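# Free extra slack on the one tight lead

## Task

Five leads are present and exactly one of them is under tension, which can only be found by handling them, not by sight. Find it and draw more of it out past its clamp so that it keeps at least 3 cm of extra length once released. The clamp only opens while the handle marked with the same letter as that lead's port is held raised. Raising any other handle breaks its seal, so lift only the matching one. No plug may come out of its port at any moment, not even briefly, or the task fails. Finish by releasing everything and moving the hands away.

## Robot and tools

Robot: two arms, left_arm and right_arm, each ending in a sixteen-motor hand (left_arm has a left hand, right_arm a right hand). Their bases in the scene frame: left_arm at (+0.047, +0.353, +0.020) m, right_arm at (+0.012, -0.367, +0.027) m, both turned only slightly about z.

Scene frame: origin on the table-top level, halfway between the arms' nominal bases; +z up, +x out over the table, +y toward left_arm. Fixed cameras and the table use this frame. Hand poses, targets, velocities and wrist-camera poses are each in that arm's own base frame.

Hand point axes (right hand): +z runs along the straightened fingers toward the tips, +x crosses the palm away from the thumb, +y points out of the back away from the palm face (the palm surface sits at y = -0.062 m). On the left hand +x points toward the thumb instead. A rigid mast near the wrist on the palm side can collide with things.

Tool execute_actions, argument actions: a list of actions, run one after another. Each action is a table of up to 15 rows, one row per 1/30 s step; a table with fewer rows repeats its final row until 15 steps have passed, so one action lasts 0.5 s. Every row is one flat list of 48 numbers, each in [-1, 1], covering both arms even if only one moves, in this order: left_arm dx, dy, dz, rx, ry, rz; left hand's 16 motor goals; left current_limit; left speed; then the same 24 for right_arm.

Pose numbers are offsets, not poses: they move the hand point relative to its Hand target as it was when the action started, along that arm's base axes. Each row is measured from that same start, not from the row before. The next action starts from the new Hand target, so sending the same offset again moves further. Scale: 1.0 equals 0.6 m for dx, dy, dz and 180 degrees for rx, ry, rz, which together form one rotation vector turning about the target's position. All zeros means hold (and re-request a target not yet reached). The controller limits orientation to within 40 degrees of the measured one; the hand may stop short, and right_arm's hand sags under load, so command a little higher.

Hand numbers, in this fixed order: index_mcp, index_abd, index_pip, index_dip, middle_mcp, middle_abd, middle_pip, middle_dip, ring_mcp, ring_abd, ring_pip, ring_dip, thumb_cmc, thumb_axl, thumb_mcp, thumb_ipl. Each is an absolute goal angle scaled between the hinge's stops. Straight values: _mcp +0.75, _abd 0.00, _pip +0.58, _dip +0.70, thumb_cmc +0.71, thumb_axl +0.68, thumb_mcp +0.23, thumb_ipl +0.17. Moving toward -1 curls fingers toward the palm, swings fingers away from the thumb (_abd), and brings the thumb round in front of the palm (thumb_cmc). A zero is a real goal, so to keep a hand unchanged resend its hand_goal, current_limit and speed. current_limit maps -1..+1 to 0..550 mA (never below 11 mA); speed gives (speed+1)/2 of 8.5 rad/s. They start at +0.4 and -0.6 and stay as last sent. A finger grips only while its goal lies past the object's surface.

The optional cameras argument lists names: cam_head_left, cam_head_right, cam_high, cam_left_wrist, cam_right_wrist, or ["all"]. An empty actions list returns all images by default; otherwise none unless asked. An unknown name invalidates the call.

zoom_image: camera (one of the five names) and region [x0, y0, x1, y1] in pixels of that camera's latest 896x504 image, at most 504 wide and high, origin top-left. Only cameras in the newest images can be used.

finished_scene: ends the scene for good; scene may be given as 1 or omitted. The goal must hold without the robot touching anything.

Results: end_effector_position (m) and end_effector_quat_wxyz per arm in its base frame; Hand target (the next offsets' origin); joint positions, velocities (possibly shown as within noise) and torques (offset and noisy; torques 3 and 4 wrap at ±28 N m); per motor hand_goal, hand_measured, hand_current_ma and hand_state (moving, goal, blocked, overload); current limit and speed; positions at some steps during the moves. Readings can be off by a few centimetres without any contact. MOTOR HOT warns of heating; OVER-TEMPERATURE FAULT means the arm has dropped for 30 s or more.

Avoid: pulling any plug out of its port; lifting any handle except the one matching the tight lead's port letter; dropping things or letting anything leave the table; hard hits or shoves on fixed or heavy objects; contact or pressing between the two arms or hands (a hand closing on the other hand counts). Keep motor currents below 495 mA for long stretches (5 s at that level shuts a motor down for 10 s), and avoid holding stretched or strained poses that overheat the arm motors. The scene keeps running while you think, holding the last command.

Each tool is called as name(argument=value, ...) on one line, values as JSON.

## Session

execute_actions(actions=[])

Scene clock: 0.00 s.
left_arm: end_effector_position=(+0.5148, -0.7966, +0.2052) hand_goal=(+0.754, +0.000, +0.576, +0.696, +0.754, +0.000, +0.576, +0.696, +0.754, +0.000, +0.576, +0.696, +0.714, +0.678, +0.226, +0.168) hand_measured=(+0.754, +0.000, +0.576, +0.696, +0.754, +0.000, +0.576, +0.696, +0.754, +0.000, +0.576, +0.696, +0.714, +0.678, +0.226, +0.168) hand_current_ma=(+0, +0, +0, +0, +0, +0, +0, +0, +0, +0, +0, +0, +0, +0, +0, +0) hand_state=(goal, goal, goal, goal, goal, goal, goal, goal, goal, goal, goal, goal, goal, goal, goal, goal) hand_current_limit=0.40 hand_speed=-0.60 end_effector_quat_wxyz=(+0.577, +0.811, +0.071, +0.062) | right_arm: end_effector_position=(+0.2121, -0.0753, +0.1117) hand_goal=(+0.754, +0.000, +0.576, +0.696, +0.754, +0.000, +0.576, +0.696, +0.754, +0.000, +0.576, +0.696, +0.714, +0.678, +0.226, +0.168) hand_measured=(+0.754, +0.000, +0.576, +0.696, +0.754, +0.000, +0.576, +0.696, +0.754, +0.000, +0.576, +0.696, +0.714, +0.678, +0.226, +0.168) hand_current_ma=(+0, +0, +0, +0, +0, +0, +0, +0, +0, +0, +0, +0, +0, +0, +0, +0) hand_state=(goal, goal, goal, goal, goal, goal, goal, goal, goal, goal, goal, goal, goal, goal, goal, goal) hand_current_limit=0.40 hand_speed=-0.60 end_effector_quat_wxyz=(+0.028, +0.109, +0.929, -0.354)
Joint positions: left_arm=[-0.929 2.364 1.99 0.008 0.42 0.175] | right_arm=[-0.099 0.772 0.573 -1.317 0.723 -1.456]
Joint velocities: within noise
Joint torques (N m): no reading
Heat: left arm: hottest elbow 37 °C; right arm: hottest wrist pitch 33 °C.
Hand target: left_arm +0.5165, -0.7989, +0.2392; +0.595, +0.798, +0.063, +0.074 | right_arm +0.2217, -0.0763, +0.1239; +0.042, +0.115, +0.927, -0.353

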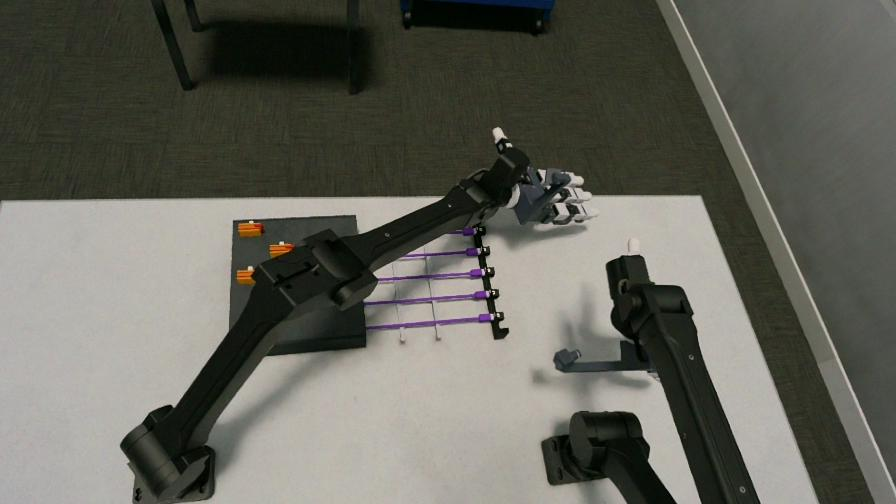

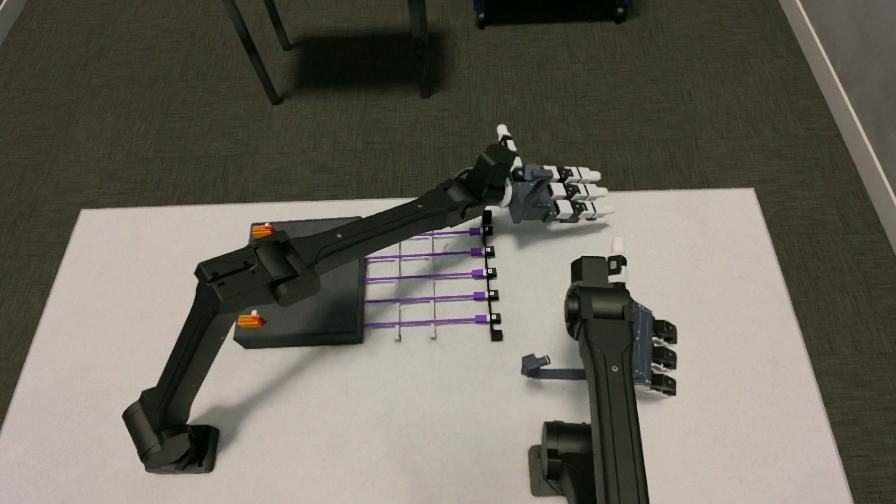

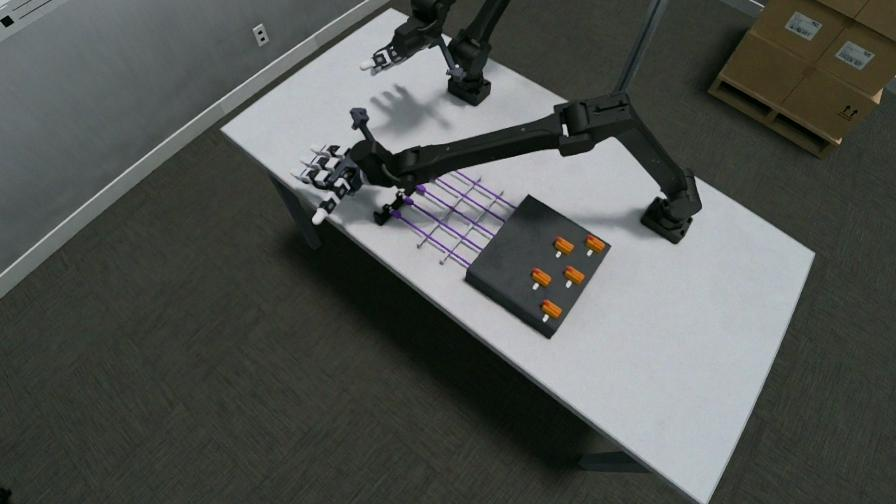

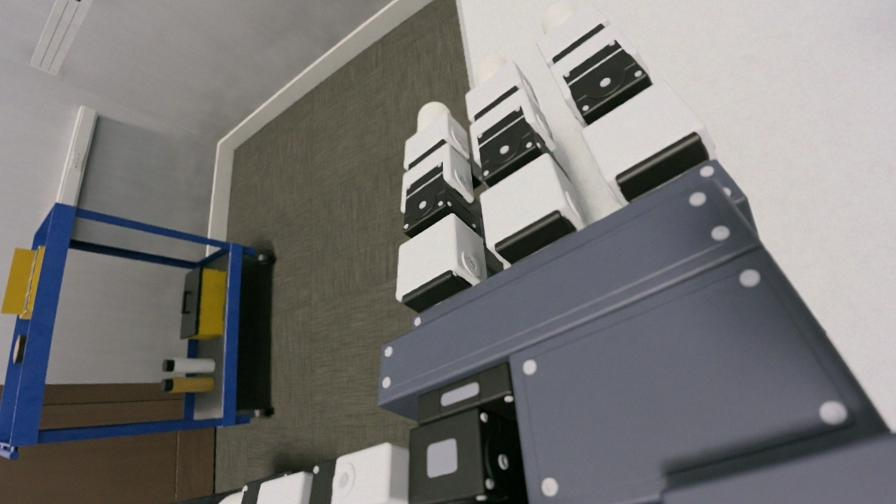

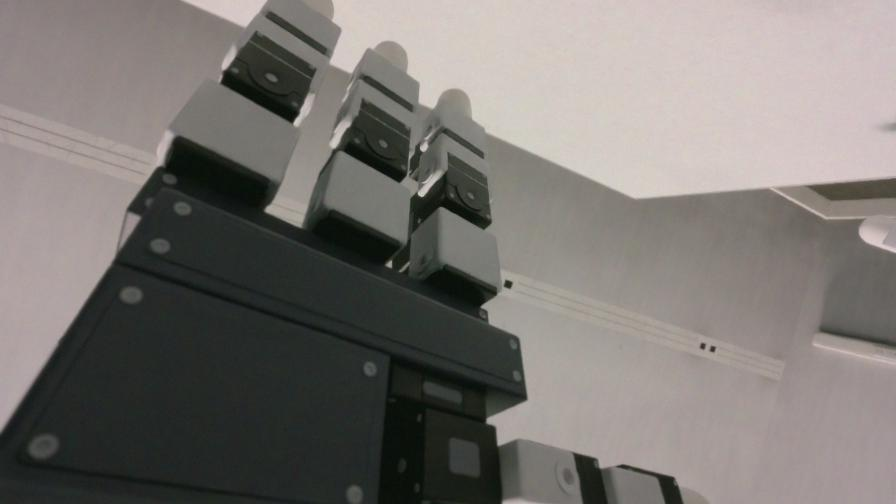

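zoom_image(camera="cam_head_right", region=[220, 190, 520, 360])

zoom_image(camera="cam_high", region=[360, 150, 630, 350])

zoom_image(camera="cam_head_left", region=[220, 200, 520, 360])

Scaled by 1.680 from the camera's 896x504 image, which has a finer 1280x720 frame.

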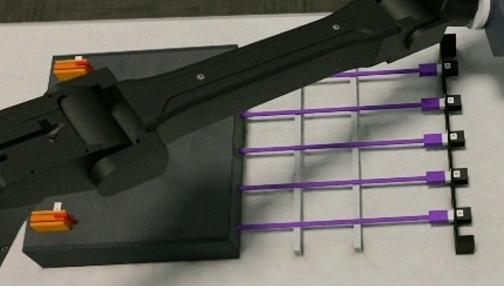

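Scaled by 1.867 from the camera's 896x504 image, which has a finer 1280x720 frame.

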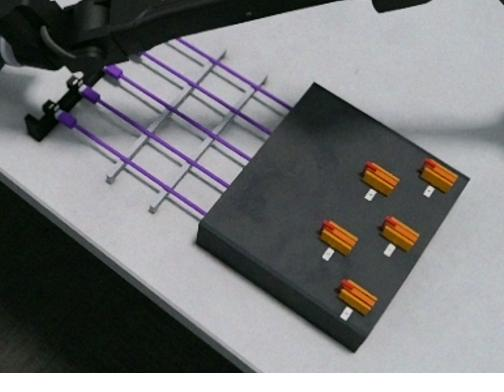

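Scaled by 1.680 from the camera's 896x504 image, which has a finer 1280x720 frame.

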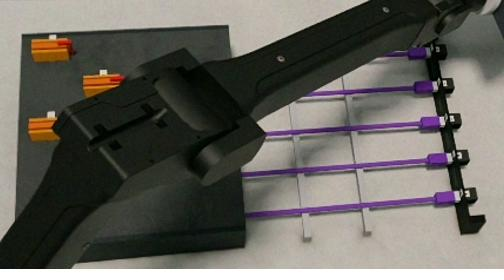

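execute_actions(actions=[[[0,0,0.1,0,0,0, 0.754,0,0.576,0.696,0.754,0,0.576,0.696,0.754,0,0.576,0.696,0.714,0.678,0.226,0.168,0.4,-0.6, 0,0,0,0,0,0, 0.754,0,0.576,0.696,0.754,0,0.576,0.696,0.754,0,0.576,0.696,0.714,0.678,0.226,0.168,0.4,-0.6]],[[-0.05,0.1,0.1,0,0,0, 0.754,0,0.576,0.696,0.754,0,0.576,0.696,0.754,0,0.576,0.696,0.714,0.678,0.226,0.168,0.4,-0.6, 0,0,0,0,0,0, 0.754,0,0.576,0.696,0.754,0,0.576,0.696,0.754,0,0.576,0.696,0.714,0.678,0.226,0.168,0.4,-0.6]],[[-0.05,0.1,0.1,0,0,0, 0.754,0,0.576,0.696,0.754,0,0.576,0.696,0.754,0,0.576,0.696,0.714,0.678,0.226,0.168,0.4,-0.6, 0,0,0,0,0,0, 0.754,0,0.576,0.696,0.754,0,0.576,0.696,0.754,0,0.576,0.696,0.714,0.678,0.226,0.168,0.4,-0.6]]])

Scene clock: 6.00 s.
left_arm: end_effector_position=(+0.4577, -0.6854, +0.4078) hand_goal=(+0.754, +0.000, +0.576, +0.696, +0.754, +0.000, +0.576, +0.696, +0.754, +0.000, +0.576, +0.696, +0.714, +0.678, +0.226, +0.168) hand_measured=(+0.762, +0.000, +0.576, +0.696, +0.762, +0.000, +0.576, +0.696, +0.762, +0.000, +0.576, +0.696, +0.722, +0.678, +0.226, +0.168) hand_current_ma=(+3, +0, +0, +0, +4, +0, +0, +0, +3, +0, +0, +0, +3, +0, +0, +0) hand_state=(goal, goal, goal, goal, goal, goal, goal, goal, goal, goal, goal, goal, goal, goal, goal, goal) hand_current_limit=0.40 hand_speed=-0.60 end_effector_quat_wxyz=(+0.591, +0.801, +0.067, +0.068) | right_arm: end_effector_position=(+0.2121, -0.0753, +0.1117) hand_goal=(+0.754, +0.000, +0.576, +0.696, +0.754, +0.000, +0.576, +0.696, +0.754, +0.000, +0.576, +0.696, +0.714, +0.678, +0.226, +0.168) hand_measured=(+0.748, +0.000, +0.576, +0.696, +0.748, +0.000, +0.576, +0.696, +0.748, +0.000, +0.576, +0.696, +0.710, +0.678, +0.224, +0.168) hand_current_ma=(-3, +0, +0, +0, -3, +0, +0, +0, -3, +0, +0, +0, -1, +0, +0, +0) hand_state=(goal, goal, goal, goal, goal, goal, goal, goal, goal, goal, goal, goal, goal, goal, goal, goal) hand_current_limit=0.40 hand_speed=-0.60 end_effector_quat_wxyz=(+0.028, +0.109, +0.929, -0.354)
Joint positions: left_arm=[-0.897 1.866 1.676 -0.141 0.453 0.18] | right_arm=[-0.099 0.772 0.573 -1.317 0.723 -1.456]
Joint torques (N m): left_arm=[-0.56 -16.38 8.72 1.89 0.25 0.17] | right_arm=[0.15 -1.32 10.63 0.77 0.78 0]
Heat: left arm: hottest elbow 38 °C; right arm: hottest wrist pitch 33 °C.
Hand target: left_arm +0.4565, -0.6790, +0.4187; +0.595, +0.798, +0.063, +0.074 | right_arm +0.2217, -0.0763, +0.1239; +0.042, +0.115, +0.927, -0.353
Off the commanded pose: left_arm 0.013 m, 1 deg | right_arm 0.016 m, 2 deg.
Step readings (end_effector_position of left_arm | right_arm):
0: (+0.5148, -0.7966, +0.2052) | (+0.2121, -0.0753, +0.1117)
1: (+0.5148, -0.7966, +0.2052) | (+0.2121, -0.0753, +0.1117)
2: (+0.5148, -0.7966, +0.2043) | (+0.2121, -0.0753, +0.1117)
4: (+0.5145, -0.7961, +0.2028) | (+0.2121, -0.0753, +0.1117)
8: (+0.5135, -0.7948, +0.2089) | (+0.2121, -0.0753, +0.1117)
15: (+0.5116, -0.7922, +0.2365) | (+0.2121, -0.0753, +0.1117)
16: (+0.5113, -0.7919, +0.2398) | (+0.2121, -0.0753, +0.1117)
17: (+0.5108, -0.7913, +0.2438) | (+0.2121, -0.0753, +0.1117)
19: (+0.5078, -0.7880, +0.2517) | (+0.2121, -0.0753, +0.1117)
23: (+0.4988, -0.7740, +0.2890) | (+0.2121, -0.0753, +0.1117)
30: (+0.4841, -0.7515, +0.3636) | (+0.2121, -0.0753, +0.1117)
31: (+0.4825, -0.7491, +0.3686) | (+0.2121, -0.0753, +0.1117)
32: (+0.4808, -0.7456, +0.3711) | (+0.2121, -0.0753, +0.1117)
34: (+0.4748, -0.7349, +0.3702) | (+0.2121, -0.0753, +0.1117)
38: (+0.4662, -0.7126, +0.3759) | (+0.2121, -0.0753, +0.1117)
45: (+0.4598, -0.6895, +0.4104) | (+0.2121, -0.0753, +0.1117)

execute_actions(actions=[[[-0.04,0.15,0,0,0,0, 0.754,0,0.576,0.696,0.754,0,0.576,0.696,0.754,0,0.576,0.696,0.714,0.678,0.226,0.168,0.4,-0.6, 0,0,0,0,0,0, 0.754,0,0.576,0.696,0.754,0,0.576,0.696,0.754,0,0.576,0.696,0.714,0.678,0.226,0.168,0.4,-0.6]],[[-0.04,0.15,0,0,0,0, 0.754,0,0.576,0.696,0.754,0,0.576,0.696,0.754,0,0.576,0.696,0.714,0.678,0.226,0.168,0.4,-0.6, 0,0,0,0,0,0, 0.754,0,0.576,0.696,0.754,0,0.576,0.696,0.754,0,0.576,0.696,0.714,0.678,0.226,0.168,0.4,-0.6]],[[-0.04,0.15,0,0,0,0, 0.754,0,0.576,0.696,0.754,0,0.576,0.696,0.754,0,0.576,0.696,0.714,0.678,0.226,0.168,0.4,-0.6, 0,0,0,0,0,0, 0.754,0,0.576,0.696,0.754,0,0.576,0.696,0.754,0,0.576,0.696,0.714,0.678,0.226,0.168,0.4,-0.6]],[[-0.04,0.15,0,0,0,0, 0.754,0,0.576,0.696,0.754,0,0.576,0.696,0.754,0,0.576,0.696,0.714,0.678,0.226,0.168,0.4,-0.6, 0,0,0,0,0,0, 0.754,0,0.576,0.696,0.754,0,0.576,0.696,0.754,0,0.576,0.696,0.714,0.678,0.226,0.168,0.4,-0.6]],[[-0.06,0.15,0,0,0,0, 0.754,0,0.576,0.696,0.754,0,0.576,0.696,0.754,0,0.576,0.696,0.714,0.678,0.226,0.168,0.4,-0.6, 0,0,0,0,0,0, 0.754,0,0.576,0.696,0.754,0,0.576,0.696,0.754,0,0.576,0.696,0.714,0.678,0.226,0.168,0.4,-0.6]],[[-0.06,0.15,0,0,0,0, 0.754,0,0.576,0.696,0.754,0,0.576,0.696,0.754,0,0.576,0.696,0.714,0.678,0.226,0.168,0.4,-0.6, 0,0,0,0,0,0, 0.754,0,0.576,0.696,0.754,0,0.576,0.696,0.754,0,0.576,0.696,0.714,0.678,0.226,0.168,0.4,-0.6]]], cameras=["all"])

Scene clock: 10.67 s.
left_arm: end_effector_position=(+0.2853, -0.1428, +0.4106) hand_goal=(+0.754, +0.000, +0.576, +0.696, +0.754, +0.000, +0.576, +0.696, +0.754, +0.000, +0.576, +0.696, +0.714, +0.678, +0.226, +0.168) hand_measured=(+0.762, +0.000, +0.576, +0.696, +0.764, +0.000, +0.576, +0.696, +0.762, +0.000, +0.576, +0.696, +0.724, +0.678, +0.224, +0.168) hand_current_ma=(+3, +0, +0, +0, +4, +0, +0, +0, +4, +0, +0, +0, +4, +0, +0, +0) hand_state=(goal, goal, goal, goal, goal, goal, goal, goal, goal, goal, goal, goal, goal, goal, goal, goal) hand_current_limit=0.40 hand_speed=-0.60 end_effector_quat_wxyz=(+0.622, +0.772, +0.094, +0.096) | right_arm: end_effector_position=(+0.2121, -0.0753, +0.1117) hand_goal=(+0.754, +0.000, +0.576, +0.696, +0.754, +0.000, +0.576, +0.696, +0.754, +0.000, +0.576, +0.696, +0.714, +0.678, +0.226, +0.168) hand_measured=(+0.748, +0.000, +0.576, +0.696, +0.748, +0.000, +0.576, +0.696, +0.748, +0.000, +0.576, +0.696, +0.710, +0.678, +0.224, +0.168) hand_current_ma=(-3, +0, +0, +0, -3, +0, +0, +0, -3, +0, +0, +0, -1, +0, +0, +0) hand_state=(goal, goal, goal, goal, goal, goal, goal, goal, goal, goal, goal, goal, goal, goal, goal, goal) hand_current_limit=0.40 hand_speed=-0.60 end_effector_quat_wxyz=(+0.028, +0.109, +0.929, -0.354)
Joint positions: left_arm=[0.152 0.777 0.732 -1.006 1.328 1.07] | right_arm=[-0.099 0.772 0.573 -1.317 0.723 -1.456]
Joint torques (N m): left_arm=[-0.56 0.62 10.09 0.31 1.27 0.16] | right_arm=[0.21 -1.26 10.63 0.79 0.78 0]
Heat: left arm: hottest elbow 39 °C; right arm: hottest wrist pitch 33 °C.
Hand target: left_arm +0.2884, -0.1390, +0.4189; +0.595, +0.798, +0.063, +0.074 | right_arm +0.2217, -0.0763, +0.1239; +0.042, +0.115, +0.927, -0.353
Off the commanded pose: left_arm 0.010 m, 6 deg | right_arm 0.016 m, 2 deg.
Step readings (end_effector_position of left_arm | right_arm):
0: (+0.4577, -0.6854, +0.4078) | (+0.2121, -0.0753, +0.1117)
1: (+0.4574, -0.6853, +0.4069) | (+0.2121, -0.0753, +0.1117)
2: (+0.4563, -0.6818, +0.4044) | (+0.2121, -0.0753, +0.1117)
4: (+0.4472, -0.6682, +0.3934) | (+0.2121, -0.0753, +0.1117)
8: (+0.4383, -0.6306, +0.3777) | (+0.2121, -0.0753, +0.1117)
15: (+0.4422, -0.5965, +0.3997) | (+0.2121, -0.0753, +0.1117)
16: (+0.4411, -0.5948, +0.4024) | (+0.2121, -0.0753, +0.1117)
17: (+0.4378, -0.5906, +0.4038) | (+0.2121, -0.0753, +0.1117)
19: (+0.4262, -0.5755, +0.3998) | (+0.2121, -0.0753, +0.1117)
23: (+0.4135, -0.5352, +0.3936) | (+0.2121, -0.0753, +0.1117)
30: (+0.4157, -0.5043, +0.4103) | (+0.2121, -0.0753, +0.1117)
31: (+0.4146, -0.5034, +0.4105) | (+0.2121, -0.0753, +0.1117)
32: (+0.4116, -0.4997, +0.4097) | (+0.2121, -0.0753, +0.1117)
34: (+0.4003, -0.4859, +0.4037) | (+0.2121, -0.0753, +0.1117)
38: (+0.3919, -0.4425, +0.3997) | (+0.2121, -0.0753, +0.1117)
45: (+0.3899, -0.4132, +0.4228) | (+0.2121, -0.0753, +0.1117)
46: (+0.3883, -0.4128, +0.4233) | (+0.2121, -0.0753, +0.1117)
47: (+0.3851, -0.4094, +0.4219) | (+0.2121, -0.0753, +0.1117)
49: (+0.3755, -0.3953, +0.4153) | (+0.2121, -0.0753, +0.1117)
53: (+0.3699, -0.3493, +0.4080) | (+0.2121, -0.0753, +0.1117)
60: (+0.3644, -0.3234, +0.4224) | (+0.2121, -0.0753, +0.1117)
61: (+0.3632, -0.3231, +0.4219) | (+0.2121, -0.0753, +0.1117)
62: (+0.3599, -0.3198, +0.4207) | (+0.2121, -0.0753, +0.1117)
64: (+0.3508, -0.3046, +0.4155) | (+0.2121, -0.0753, +0.1117)
68: (+0.3397, -0.2585, +0.4135) | (+0.2121, -0.0753, +0.1117)
75: (+0.3278, -0.2334, +0.4192) | (+0.2121, -0.0753, +0.1117)
76: (+0.3270, -0.2324, +0.4178) | (+0.2121, -0.0753, +0.1117)
77: (+0.3240, -0.2283, +0.4179) | (+0.2121, -0.0753, +0.1117)
79: (+0.3178, -0.2116, +0.4183) | (+0.2121, -0.0753, +0.1117)
83: (+0.3074, -0.1681, +0.4217) | (+0.2121, -0.0753, +0.1117)
90: (+0.2943, -0.1438, +0.4195) | (+0.2121, -0.0753, +0.1117)
camera_calibration:
cam_left_wrist: T_world_to_cam=[[-0.766086, -0.031446, -0.641969, 0.440715], [0.236461, 0.914964, -0.326997, 0.149262], [0.597661, -0.402308, -0.693505, 0.18145], [0, 0, 0, 1]] pos_world=[0.193885, -0.049712, 0.45757]

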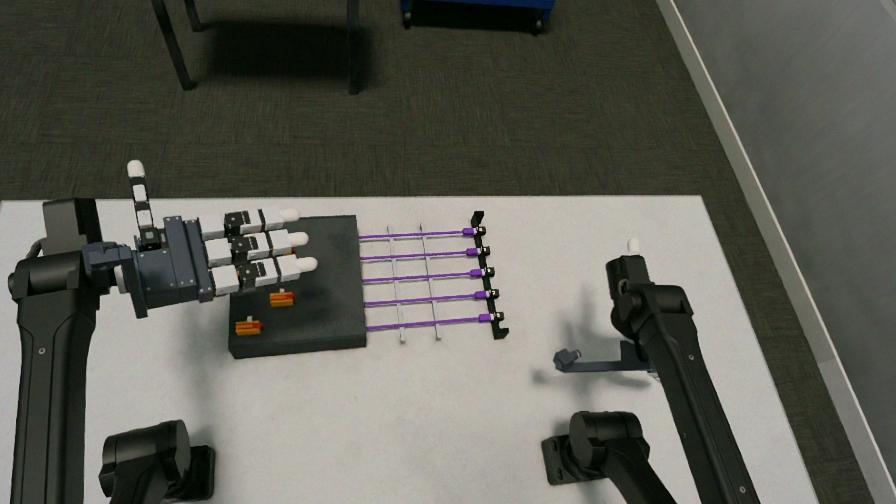

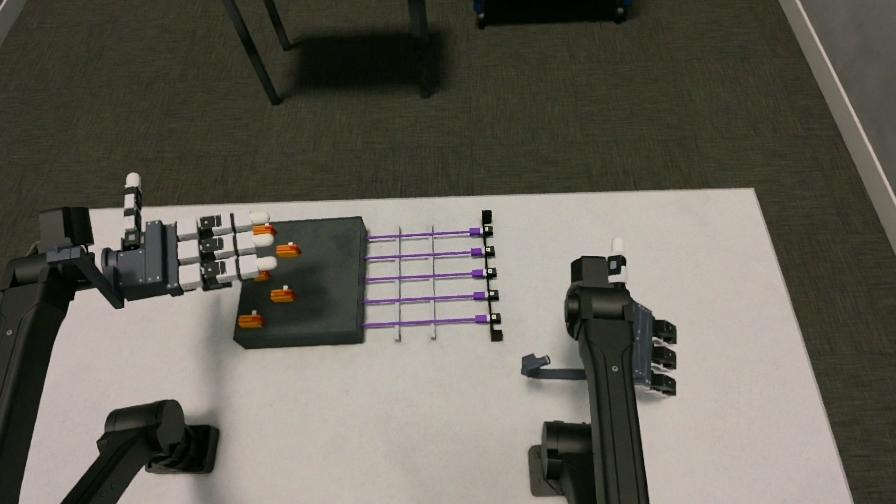

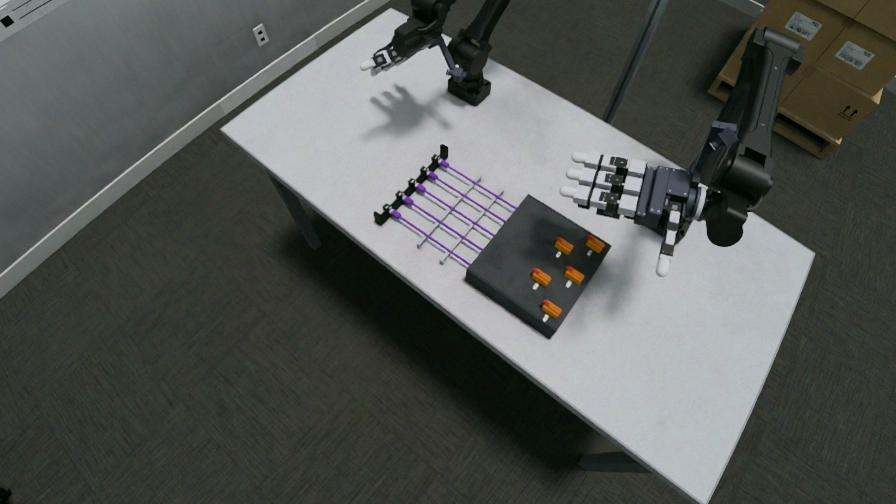

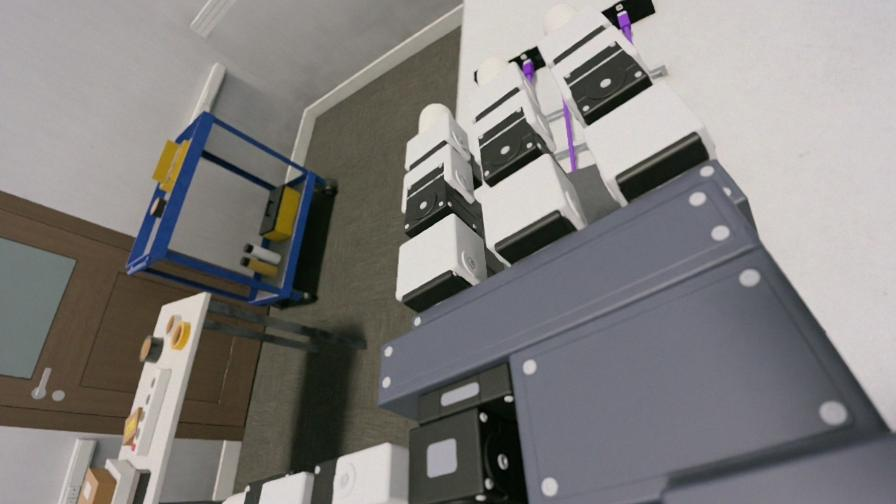

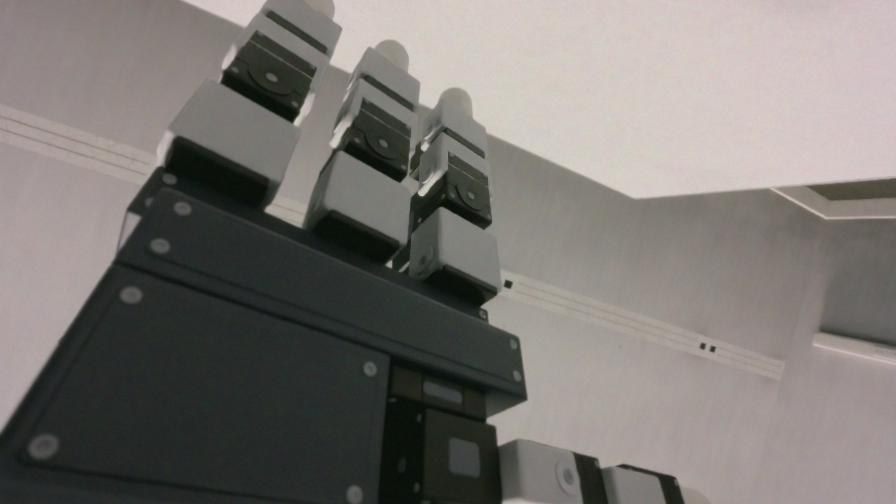

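zoom_image(camera="cam_head_right", region=[340, 200, 520, 350])

zoom_image(camera="cam_head_right", region=[230, 270, 310, 340])

zoom_image(camera="cam_high", region=[510, 220, 630, 340])

zoom_image(camera="cam_high", region=[370, 140, 530, 270])

Scaled by 2.800 from the camera's 896x504 image, which has a finer 1280x720 frame.

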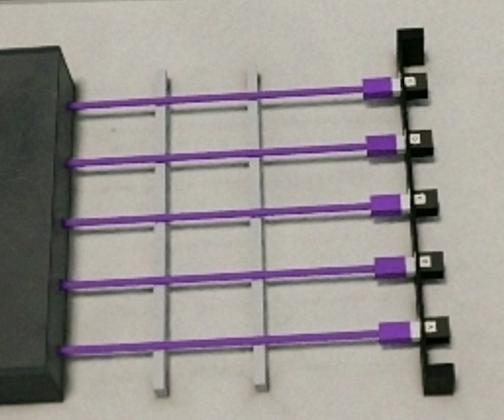

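Scaled by 6.300 from the camera's 896x504 image, which has a finer 1280x720 frame.

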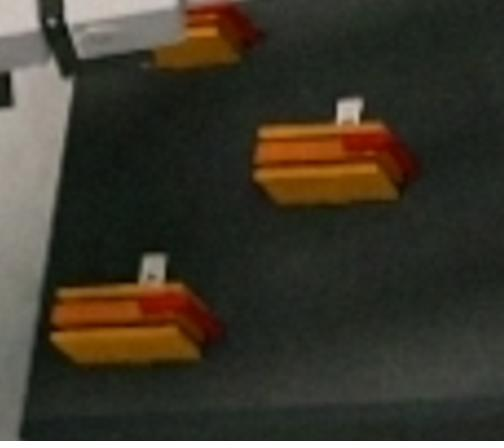

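Scaled by 4.200 from the camera's 896x504 image, which has a finer 1280x720 frame.

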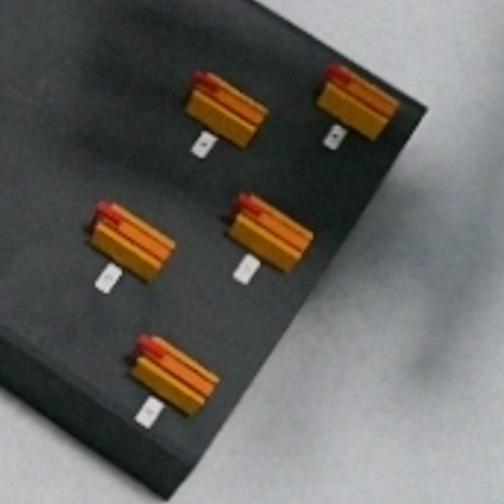

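Scaled by 3.150 from the camera's 896x504 image, which has a finer 1280x720 frame.

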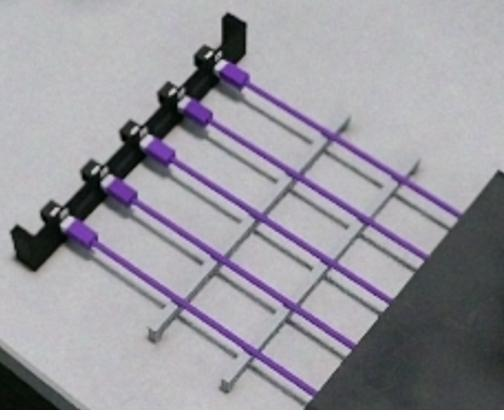

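execute_actions(actions=[[[0,0,0,0,0,0, 0.754,0,0.576,0.696,0.754,0,0.576,0.696,0.754,0,0.576,0.696,0.714,0.678,0.226,0.168,0.4,-0.6, 0.014,0.082,0.05,0.0044,0.0091,-0.0736, 0.754,0,0.576,0.696,0.754,0,0.576,0.696,0.754,0,0.576,0.696,0.714,0.678,0.226,0.168,0.4,-0.6]],[[0,0,0,0,0,0, 0.754,0,0.576,0.696,0.754,0,0.576,0.696,0.754,0,0.576,0.696,0.714,0.678,0.226,0.168,0.4,-0.6, 0.014,0.082,0.05,0.0044,0.0091,-0.0736, 0.754,0,0.576,0.696,0.754,0,0.576,0.696,0.754,0,0.576,0.696,0.714,0.678,0.226,0.168,0.4,-0.6]],[[0,0,0,0,0,0, 0.754,0,0.576,0.696,0.754,0,0.576,0.696,0.754,0,0.576,0.696,0.714,0.678,0.226,0.168,0.4,-0.6, 0.014,0.082,0.05,0.0044,0.0091,-0.0736, 0.754,0,0.576,0.696,0.754,0,0.576,0.696,0.754,0,0.576,0.696,0.714,0.678,0.226,0.168,0.4,-0.6]],[[0,0,0,0,0,0, 0.754,0,0.576,0.696,0.754,0,0.576,0.696,0.754,0,0.576,0.696,0.714,0.678,0.226,0.168,0.4,-0.6, 0.014,0.082,0.05,0.0044,0.0091,-0.0736, 0.754,0,0.576,0.696,0.754,0,0.576,0.696,0.754,0,0.576,0.696,0.714,0.678,0.226,0.168,0.4,-0.6]],[[0,0,0,0,0,0, 0.754,0,0.576,0.696,0.754,0,0.576,0.696,0.754,0,0.576,0.696,0.714,0.678,0.226,0.168,0.4,-0.6, 0.014,0.082,0.01,0.0044,0.0091,-0.0736, 0.754,0,0.576,0.696,0.754,0,0.576,0.696,0.754,0,0.576,0.696,0.714,0.678,0.226,0.168,0.4,-0.6]],[[0,0,0,0,0,0, 0.754,0,0.576,0.696,0.754,0,0.576,0.696,0.754,0,0.576,0.696,0.714,0.678,0.226,0.168,0.4,-0.6, 0.014,0.082,0.01,0.0044,0.0091,-0.0736, 0.754,0,0.576,0.696,0.754,0,0.576,0.696,0.754,0,0.576,0.696,0.714,0.678,0.226,0.168,0.4,-0.6]]], cameras=["cam_head_left","cam_high","cam_right_wrist"])

Scene clock: 28.13 s.
left_arm: end_effector_position=(+0.2799, -0.1424, +0.3950) hand_goal=(+0.754, +0.000, +0.576, +0.696, +0.754, +0.000, +0.576, +0.696, +0.754, +0.000, +0.576, +0.696, +0.714, +0.678, +0.226, +0.168) hand_measured=(+0.762, +0.000, +0.576, +0.696, +0.764, +0.000, +0.576, +0.696, +0.762, +0.000, +0.576, +0.696, +0.724, +0.678, +0.224, +0.168) hand_current_ma=(+3, +0, +0, +0, +4, +0, +0, +0, +4, +0, +0, +0, +4, +0, +0, +0) hand_state=(goal, goal, goal, goal, goal, goal, goal, goal, goal, goal, goal, goal, goal, goal, goal, goal) hand_current_limit=0.40 hand_speed=-0.60 end_effector_quat_wxyz=(+0.598, +0.796, +0.076, +0.052) | right_arm: end_effector_position=(+0.2579, +0.2099, +0.2308) hand_goal=(+0.754, +0.000, +0.576, +0.696, +0.754, +0.000, +0.576, +0.696, +0.754, +0.000, +0.576, +0.696, +0.714, +0.678, +0.226, +0.168) hand_measured=(+0.750, +0.000, +0.576, +0.696, +0.750, +0.000, +0.576, +0.696, +0.750, +0.000, +0.576, +0.696, +0.712, +0.678, +0.222, +0.168) hand_current_ma=(-2, +0, +0, +0, -2, +0, +0, +0, -2, +0, +0, +0, -1, +0, -2, +0) hand_state=(goal, goal, goal, goal, goal, goal, goal, goal, goal, goal, goal, goal, goal, goal, goal, goal) hand_current_limit=0.40 hand_speed=-0.60 end_effector_quat_wxyz=(-0.196, +0.724, +0.659, -0.061)
Joint positions: left_arm=[0.183 0.919 0.823 -1.477 1.287 1.564] | right_arm=[0.696 1.189 1.164 -1.692 -0.389 0.76]
Joint torques (N m): left_arm=[-1.03 0.26 12.38 -0.57 1.23 0.12] | right_arm=[-0.21 -6.59 13.05 0.21 -0.4 0.09]
Heat: left arm: hottest elbow 43 °C; right arm: hottest wrist pitch 32 °C.
Hand target: left_arm +0.2884, -0.1391, +0.4190; +0.595, +0.798, +0.063, +0.074 | right_arm +0.2721, +0.2188, +0.2560; -0.270, +0.653, +0.654, -0.270
Off the commanded pose: left_arm 0.026 m, 3 deg | right_arm 0.030 m, 27 deg; orientation clipped at the end of an earlier action of this call.
joint sent to its limit (right arm) — joint 4 (wrist pitch), lower limit. The joint targets are off in orientation, not in position.
Step readings (end_effector_position of left_arm | right_arm):
0: (+0.2853, -0.1428, +0.4106) | (+0.2121, -0.0753, +0.1117)
1: (+0.2851, -0.1429, +0.4105) | (+0.2118, -0.0748, +0.1115)
2: (+0.2845, -0.1428, +0.4089) | (+0.2098, -0.0708, +0.1111)
4: (+0.2840, -0.1424, +0.4034) | (+0.2026, -0.0575, +0.1111)
8: (+0.2858, -0.1418, +0.3892) | (+0.2001, -0.0370, +0.1178)
15: (+0.2850, -0.1416, +0.3895) | (+0.2079, -0.0287, +0.1302)
16: (+0.2847, -0.1416, +0.3907) | (+0.2080, -0.0276, +0.1304)
17: (+0.2842, -0.1417, +0.3918) | (+0.2080, -0.0220, +0.1305)
19: (+0.2837, -0.1418, +0.3932) | (+0.2087, -0.0073, +0.1336)
23: (+0.2834, -0.1419, +0.3933) | (+0.2155, +0.0088, +0.1494)
30: (+0.2823, -0.1421, +0.3932) | (+0.2215, +0.0166, +0.1591)
31: (+0.2821, -0.1421, +0.3933) | (+0.2218, +0.0181, +0.1592)
32: (+0.2818, -0.1422, +0.3936) | (+0.2216, +0.0235, +0.1594)
34: (+0.2815, -0.1423, +0.3939) | (+0.2214, +0.0393, +0.1626)
38: (+0.2810, -0.1423, +0.3944) | (+0.2253, +0.0587, +0.1768)
45: (+0.2804, -0.1423, +0.3947) | (+0.2308, +0.0667, +0.1861)
46: (+0.2804, -0.1423, +0.3946) | (+0.2311, +0.0680, +0.1864)
47: (+0.2803, -0.1424, +0.3947) | (+0.2303, +0.0723, +0.1870)
49: (+0.2802, -0.1424, +0.3947) | (+0.2290, +0.0877, +0.1923)
53: (+0.2800, -0.1424, +0.3948) | (+0.2329, +0.1096, +0.2098)
60: (+0.2800, -0.1424, +0.3949) | (+0.2394, +0.1172, +0.2166)
61: (+0.2800, -0.1424, +0.3949) | (+0.2394, +0.1179, +0.2156)
62: (+0.2800, -0.1424, +0.3949) | (+0.2384, +0.1215, +0.2150)
64: (+0.2799, -0.1424, +0.3949) | (+0.2374, +0.1364, +0.2161)
68: (+0.2799, -0.1424, +0.3949) | (+0.2429, +0.1627, +0.2202)
75: (+0.2799, -0.1424, +0.3950) | (+0.2492, +0.1646, +0.2209)
76: (+0.2799, -0.1424, +0.3950) | (+0.2492, +0.1646, +0.2214)
77: (+0.2799, -0.1424, +0.3950) | (+0.2482, +0.1677, +0.2224)
79: (+0.2799, -0.1424, +0.3950) | (+0.2479, +0.1829, +0.2265)
83: (+0.2799, -0.1424, +0.3950) | (+0.2575, +0.2106, +0.2327)
90: (+0.2799, -0.1424, +0.3950) | (+0.2584, +0.2124, +0.2270)
camera_calibration:
cam_right_wrist: T_world_to_cam=[[0.464407, -0.820144, -0.3342, 0.160711], [-0.285672, -0.495917, 0.820035, -0.0657494], [-0.838282, -0.285358, -0.4646, 0.507464], [0, 0, 0, 1]] pos_world=[0.33198, 0.244009, 0.343394]
Images, in order (width x height): cam_head_left 896x504, cam_high 896x504, cam_right_wrist 896x504.

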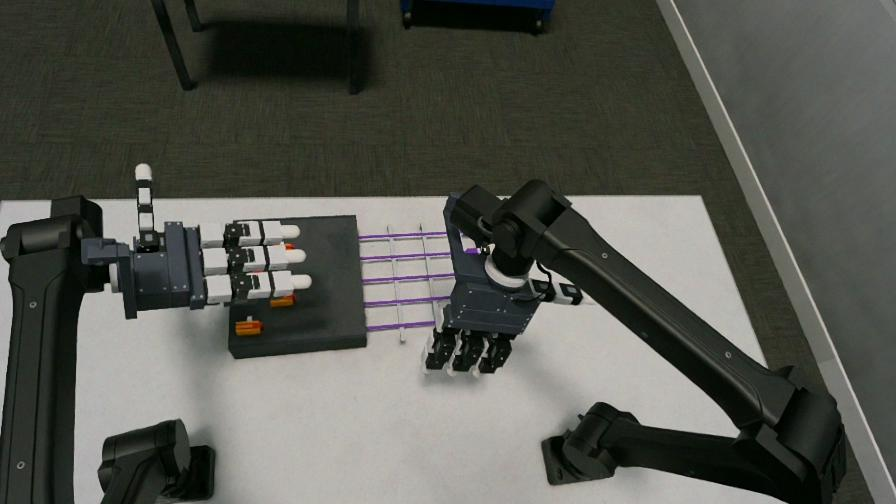

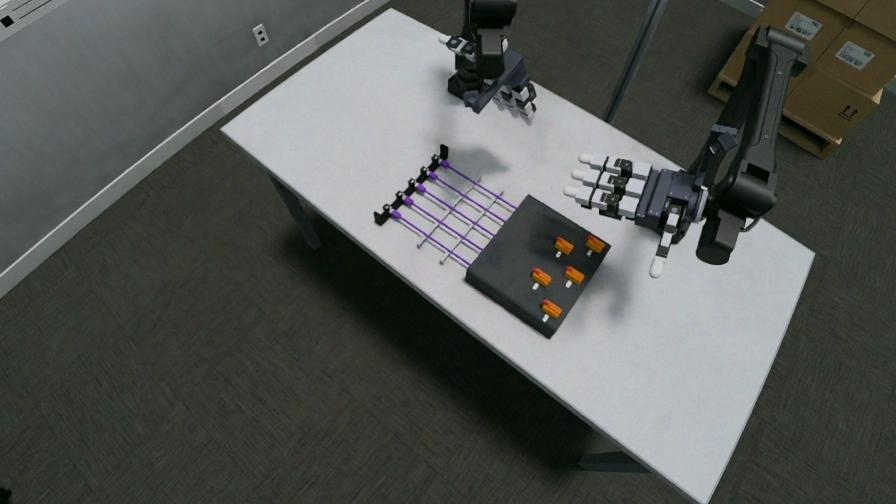

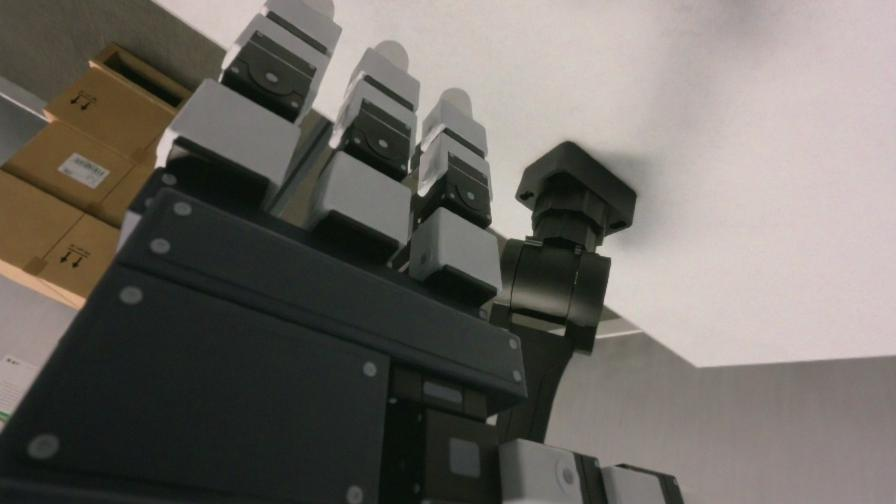

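execute_actions(actions=[[[-0.0033,-0.039,-0.0525,0.0677,0.0084,-0.0071, 0.754,0,0.576,0.696,0.754,0,0.576,0.696,0.754,0,0.576,0.696,0.714,0.678,0.226,0.168,0.4,-0.6, 0,0,0,0,0,0, 0.754,0,0.576,0.696,0.754,0,0.576,0.696,0.754,0,0.576,0.696,0.714,0.678,0.226,0.168,0.4,-0.6]],[[-0.0033,-0.039,-0.0525,0.0677,0.0084,-0.0071, 0.754,0,0.576,0.696,0.754,0,0.576,0.696,0.754,0,0.576,0.696,0.714,0.678,0.226,0.168,0.4,-0.6, 0,0,0,0,0,0, 0.754,0,0.576,0.696,0.754,0,0.576,0.696,0.754,0,0.576,0.696,0.714,0.678,0.226,0.168,0.4,-0.6]],[[-0.0033,-0.039,-0.0525,0.0677,0.0084,-0.0071, 0.754,0,0.576,0.696,0.754,0,0.576,0.696,0.754,0,0.576,0.696,0.714,0.678,0.226,0.168,0.4,-0.6, 0,0,0,0,0,0, 0.754,0,0.576,0.696,0.754,0,0.576,0.696,0.754,0,0.576,0.696,0.714,0.678,0.226,0.168,0.4,-0.6]],[[-0.0033,-0.039,-0.0525,0.0677,0.0084,-0.0071, 0.754,0,0.576,0.696,0.754,0,0.576,0.696,0.754,0,0.576,0.696,0.714,0.678,0.226,0.168,0.4,-0.6, 0,0,0,0,0,0, 0.754,0,0.576,0.696,0.754,0,0.576,0.696,0.754,0,0.576,0.696,0.714,0.678,0.226,0.168,0.4,-0.6]],[[-0.0033,-0.039,-0.0525,0.0677,0.0084,-0.0071, 0.754,0,0.576,0.696,0.754,0,0.576,0.696,0.754,0,0.576,0.696,0.714,0.678,0.226,0.168,0.4,-0.6, 0,0,0,0,0,0, 0.754,0,0.576,0.696,0.754,0,0.576,0.696,0.754,0,0.576,0.696,0.714,0.678,0.226,0.168,0.4,-0.6]],[[-0.0033,-0.039,-0.0525,0.0677,0.0084,-0.0071, 0.754,0,0.576,0.696,0.754,0,0.576,0.696,0.754,0,0.576,0.696,0.714,0.678,0.226,0.168,0.4,-0.6, 0,0,0,0,0,0, 0.754,0,0.576,0.696,0.754,0,0.576,0.696,0.754,0,0.576,0.696,0.714,0.678,0.226,0.168,0.4,-0.6]]], cameras=["cam_head_left","cam_left_wrist"])

Scene clock: 39.83 s.
left_arm: end_effector_position=(+0.2631, -0.2689, +0.2046) hand_goal=(+0.754, +0.000, +0.576, +0.696, +0.754, +0.000, +0.576, +0.696, +0.754, +0.000, +0.576, +0.696, +0.714, +0.678, +0.226, +0.168) hand_measured=(+0.754, +0.000, +0.576, +0.696, +0.754, +0.000, +0.576, +0.696, +0.754, +0.000, +0.576, +0.696, +0.716, +0.678, +0.224, +0.168) hand_current_ma=(+0, +0, +0, +0, +0, +0, +0, +0, +0, +0, +0, +0, +0, +0, -1, +0) hand_state=(goal, goal, goal, goal, goal, goal, goal, goal, goal, goal, goal, goal, goal, goal, goal, goal) hand_current_limit=0.40 hand_speed=-0.60 end_effector_quat_wxyz=(-0.012, +1.000, -0.002, -0.019) | right_arm: end_effector_position=(+0.2560, +0.2092, +0.2306) hand_goal=(+0.754, +0.000, +0.576, +0.696, +0.754, +0.000, +0.576, +0.696, +0.754, +0.000, +0.576, +0.696, +0.714, +0.678, +0.226, +0.168) hand_measured=(+0.750, +0.000, +0.576, +0.696, +0.750, +0.000, +0.576, +0.696, +0.750, +0.000, +0.576, +0.696, +0.712, +0.678, +0.222, +0.168) hand_current_ma=(-2, +0, +0, +0, -2, +0, +0, +0, -2, +0, +0, +0, -1, +0, -2, +0) hand_state=(goal, goal, goal, goal, goal, goal, goal, goal, goal, goal, goal, goal, goal, goal, goal, goal) hand_current_limit=0.40 hand_speed=-0.60 end_effector_quat_wxyz=(-0.200, +0.731, +0.649, -0.063)
Joint positions: left_arm=[-0.648 1.167 1.034 -1.482 0.005 0.926] | right_arm=[0.696 1.189 1.164 -1.692 -0.397 0.785]
Joint torques (N m): left_arm=[-1.14 -3.96 12 -0.69 -0.16 -0.08] | right_arm=[-0.38 -6.18 13.45 0.23 -0.42 0.11]
Heat: left arm: hottest elbow 45 °C; right arm: hottest wrist pitch 32 °C.
Hand target: left_arm +0.2765, -0.2794, +0.2299; +0.000, +1.000, +0.001, +0.000 | right_arm +0.2721, +0.2188, +0.2560; -0.270, +0.653, +0.654, -0.270
Off the commanded pose: left_arm 0.031 m, 3 deg | right_arm 0.032 m, 27 deg.
joint sent to its limit (right arm) — joint 4 (wrist pitch), lower limit. The joint targets are off in orientation, not in position.
Step readings (end_effector_position of left_arm | right_arm):
0: (+0.2799, -0.1424, +0.3950) | (+0.2579, +0.2099, +0.2308)
1: (+0.2799, -0.1426, +0.3939) | (+0.2578, +0.2098, +0.2308)
2: (+0.2803, -0.1437, +0.3887) | (+0.2577, +0.2099, +0.2308)
4: (+0.2805, -0.1473, +0.3747) | (+0.2572, +0.2100, +0.2307)
8: (+0.2787, -0.1560, +0.3614) | (+0.2567, +0.2099, +0.2307)
15: (+0.2796, -0.1600, +0.3570) | (+0.2563, +0.2095, +0.2306)
16: (+0.2799, -0.1601, +0.3560) | (+0.2562, +0.2094, +0.2306)
17: (+0.2799, -0.1614, +0.3508) | (+0.2562, +0.2094, +0.2306)
19: (+0.2797, -0.1661, +0.3378) | (+0.2562, +0.2094, +0.2306)
23: (+0.2750, -0.1790, +0.3267) | (+0.2561, +0.2093, +0.2306)
30: (+0.2740, -0.1829, +0.3244) | (+0.2560, +0.2093, +0.2306)
31: (+0.2744, -0.1829, +0.3233) | (+0.2560, +0.2093, +0.2306)
32: (+0.2749, -0.1832, +0.3183) | (+0.2560, +0.2093, +0.2306)
34: (+0.2742, -0.1869, +0.3064) | (+0.2560, +0.2093, +0.2306)
38: (+0.2665, -0.2015, +0.2976) | (+0.2560, +0.2093, +0.2306)
45: (+0.2671, -0.2043, +0.2947) | (+0.2560, +0.2092, +0.2306)
46: (+0.2675, -0.2040, +0.2937) | (+0.2560, +0.2092, +0.2306)
47: (+0.2681, -0.2033, +0.2893) | (+0.2560, +0.2092, +0.2306)
49: (+0.2677, -0.2062, +0.2787) | (+0.2560, +0.2092, +0.2306)
53: (+0.2614, -0.2228, +0.2684) | (+0.2560, +0.2092, +0.2306)
60: (+0.2646, -0.2255, +0.2639) | (+0.2560, +0.2092, +0.2306)
61: (+0.2654, -0.2250, +0.2636) | (+0.2560, +0.2092, +0.2306)
62: (+0.2668, -0.2238, +0.2603) | (+0.2560, +0.2092, +0.2306)
64: (+0.2685, -0.2270, +0.2520) | (+0.2560, +0.2092, +0.2306)
68: (+0.2634, -0.2461, +0.2402) | (+0.2560, +0.2092, +0.2306)
75: (+0.2636, -0.2474, +0.2320) | (+0.2560, +0.2092, +0.2306)
76: (+0.2644, -0.2468, +0.2321) | (+0.2560, +0.2092, +0.2306)
77: (+0.2657, -0.2453, +0.2301) | (+0.2560, +0.2092, +0.2306)
79: (+0.2672, -0.2477, +0.2243) | (+0.2560, +0.2092, +0.2306)
83: (+0.2621, -0.2680, +0.2121) | (+0.2560, +0.2092, +0.2306)
90: (+0.2606, -0.2684, +0.2010) | (+0.2560, +0.2092, +0.2306)
camera_calibration:
cam_left_wrist: T_world_to_cam=[[-0.762135, 0.642019, 0.0834313, 0.319176], [0.489136, 0.486581, 0.723868, -0.194087], [0.424141, 0.592495, -0.684876, 0.312462], [0, 0, 0, 1]] pos_world=[0.205663, -0.29561, 0.327862]
Images, in order (width x height): cam_head_left 896x504, cam_left_wrist 896x504.

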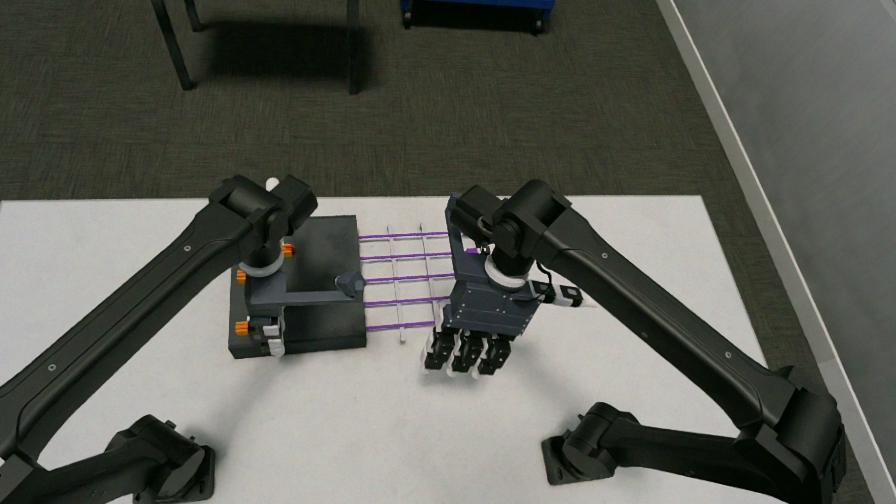

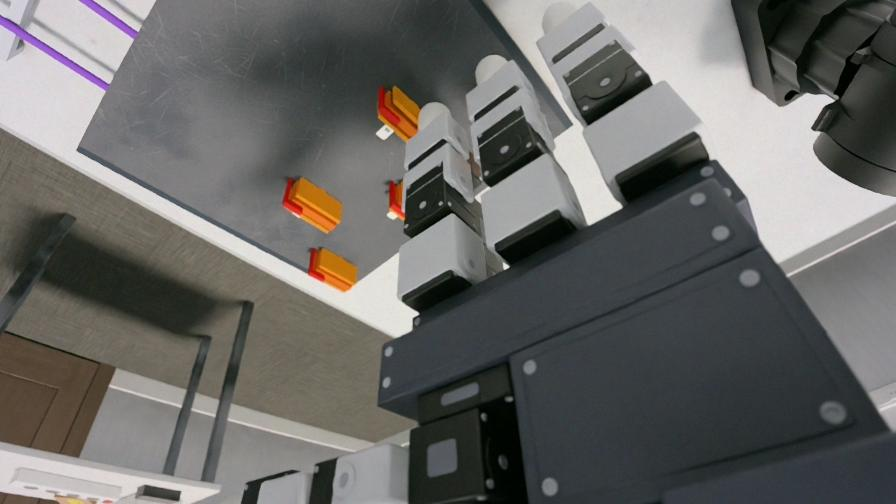

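zoom_image(camera="cam_left_wrist", region=[270, 60, 450, 310])

zoom_image(camera="cam_left_wrist", region=[370, 70, 440, 150])

zoom_image(camera="cam_left_wrist", region=[270, 160, 370, 300])

Scaled by 2.016 from the camera's 896x504 image, which has a finer 1280x720 frame.

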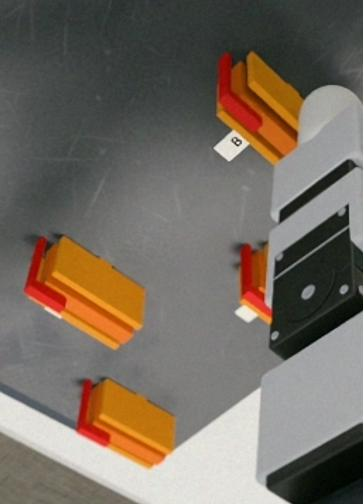

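Scaled by 6.300 from the camera's 896x504 image, which has a finer 1280x720 frame.

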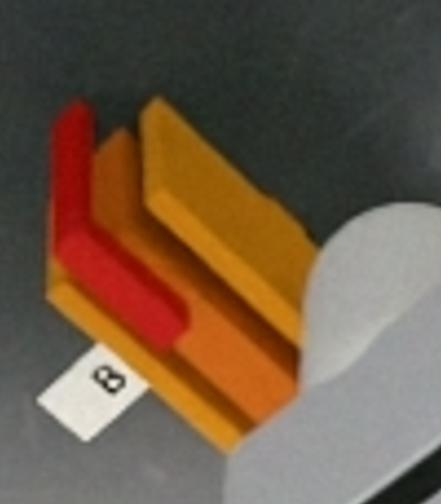

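Scaled by 3.600 from the camera's 896x504 image, which has a finer 1280x720 frame.

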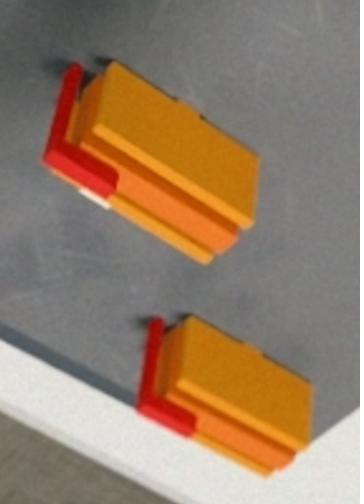

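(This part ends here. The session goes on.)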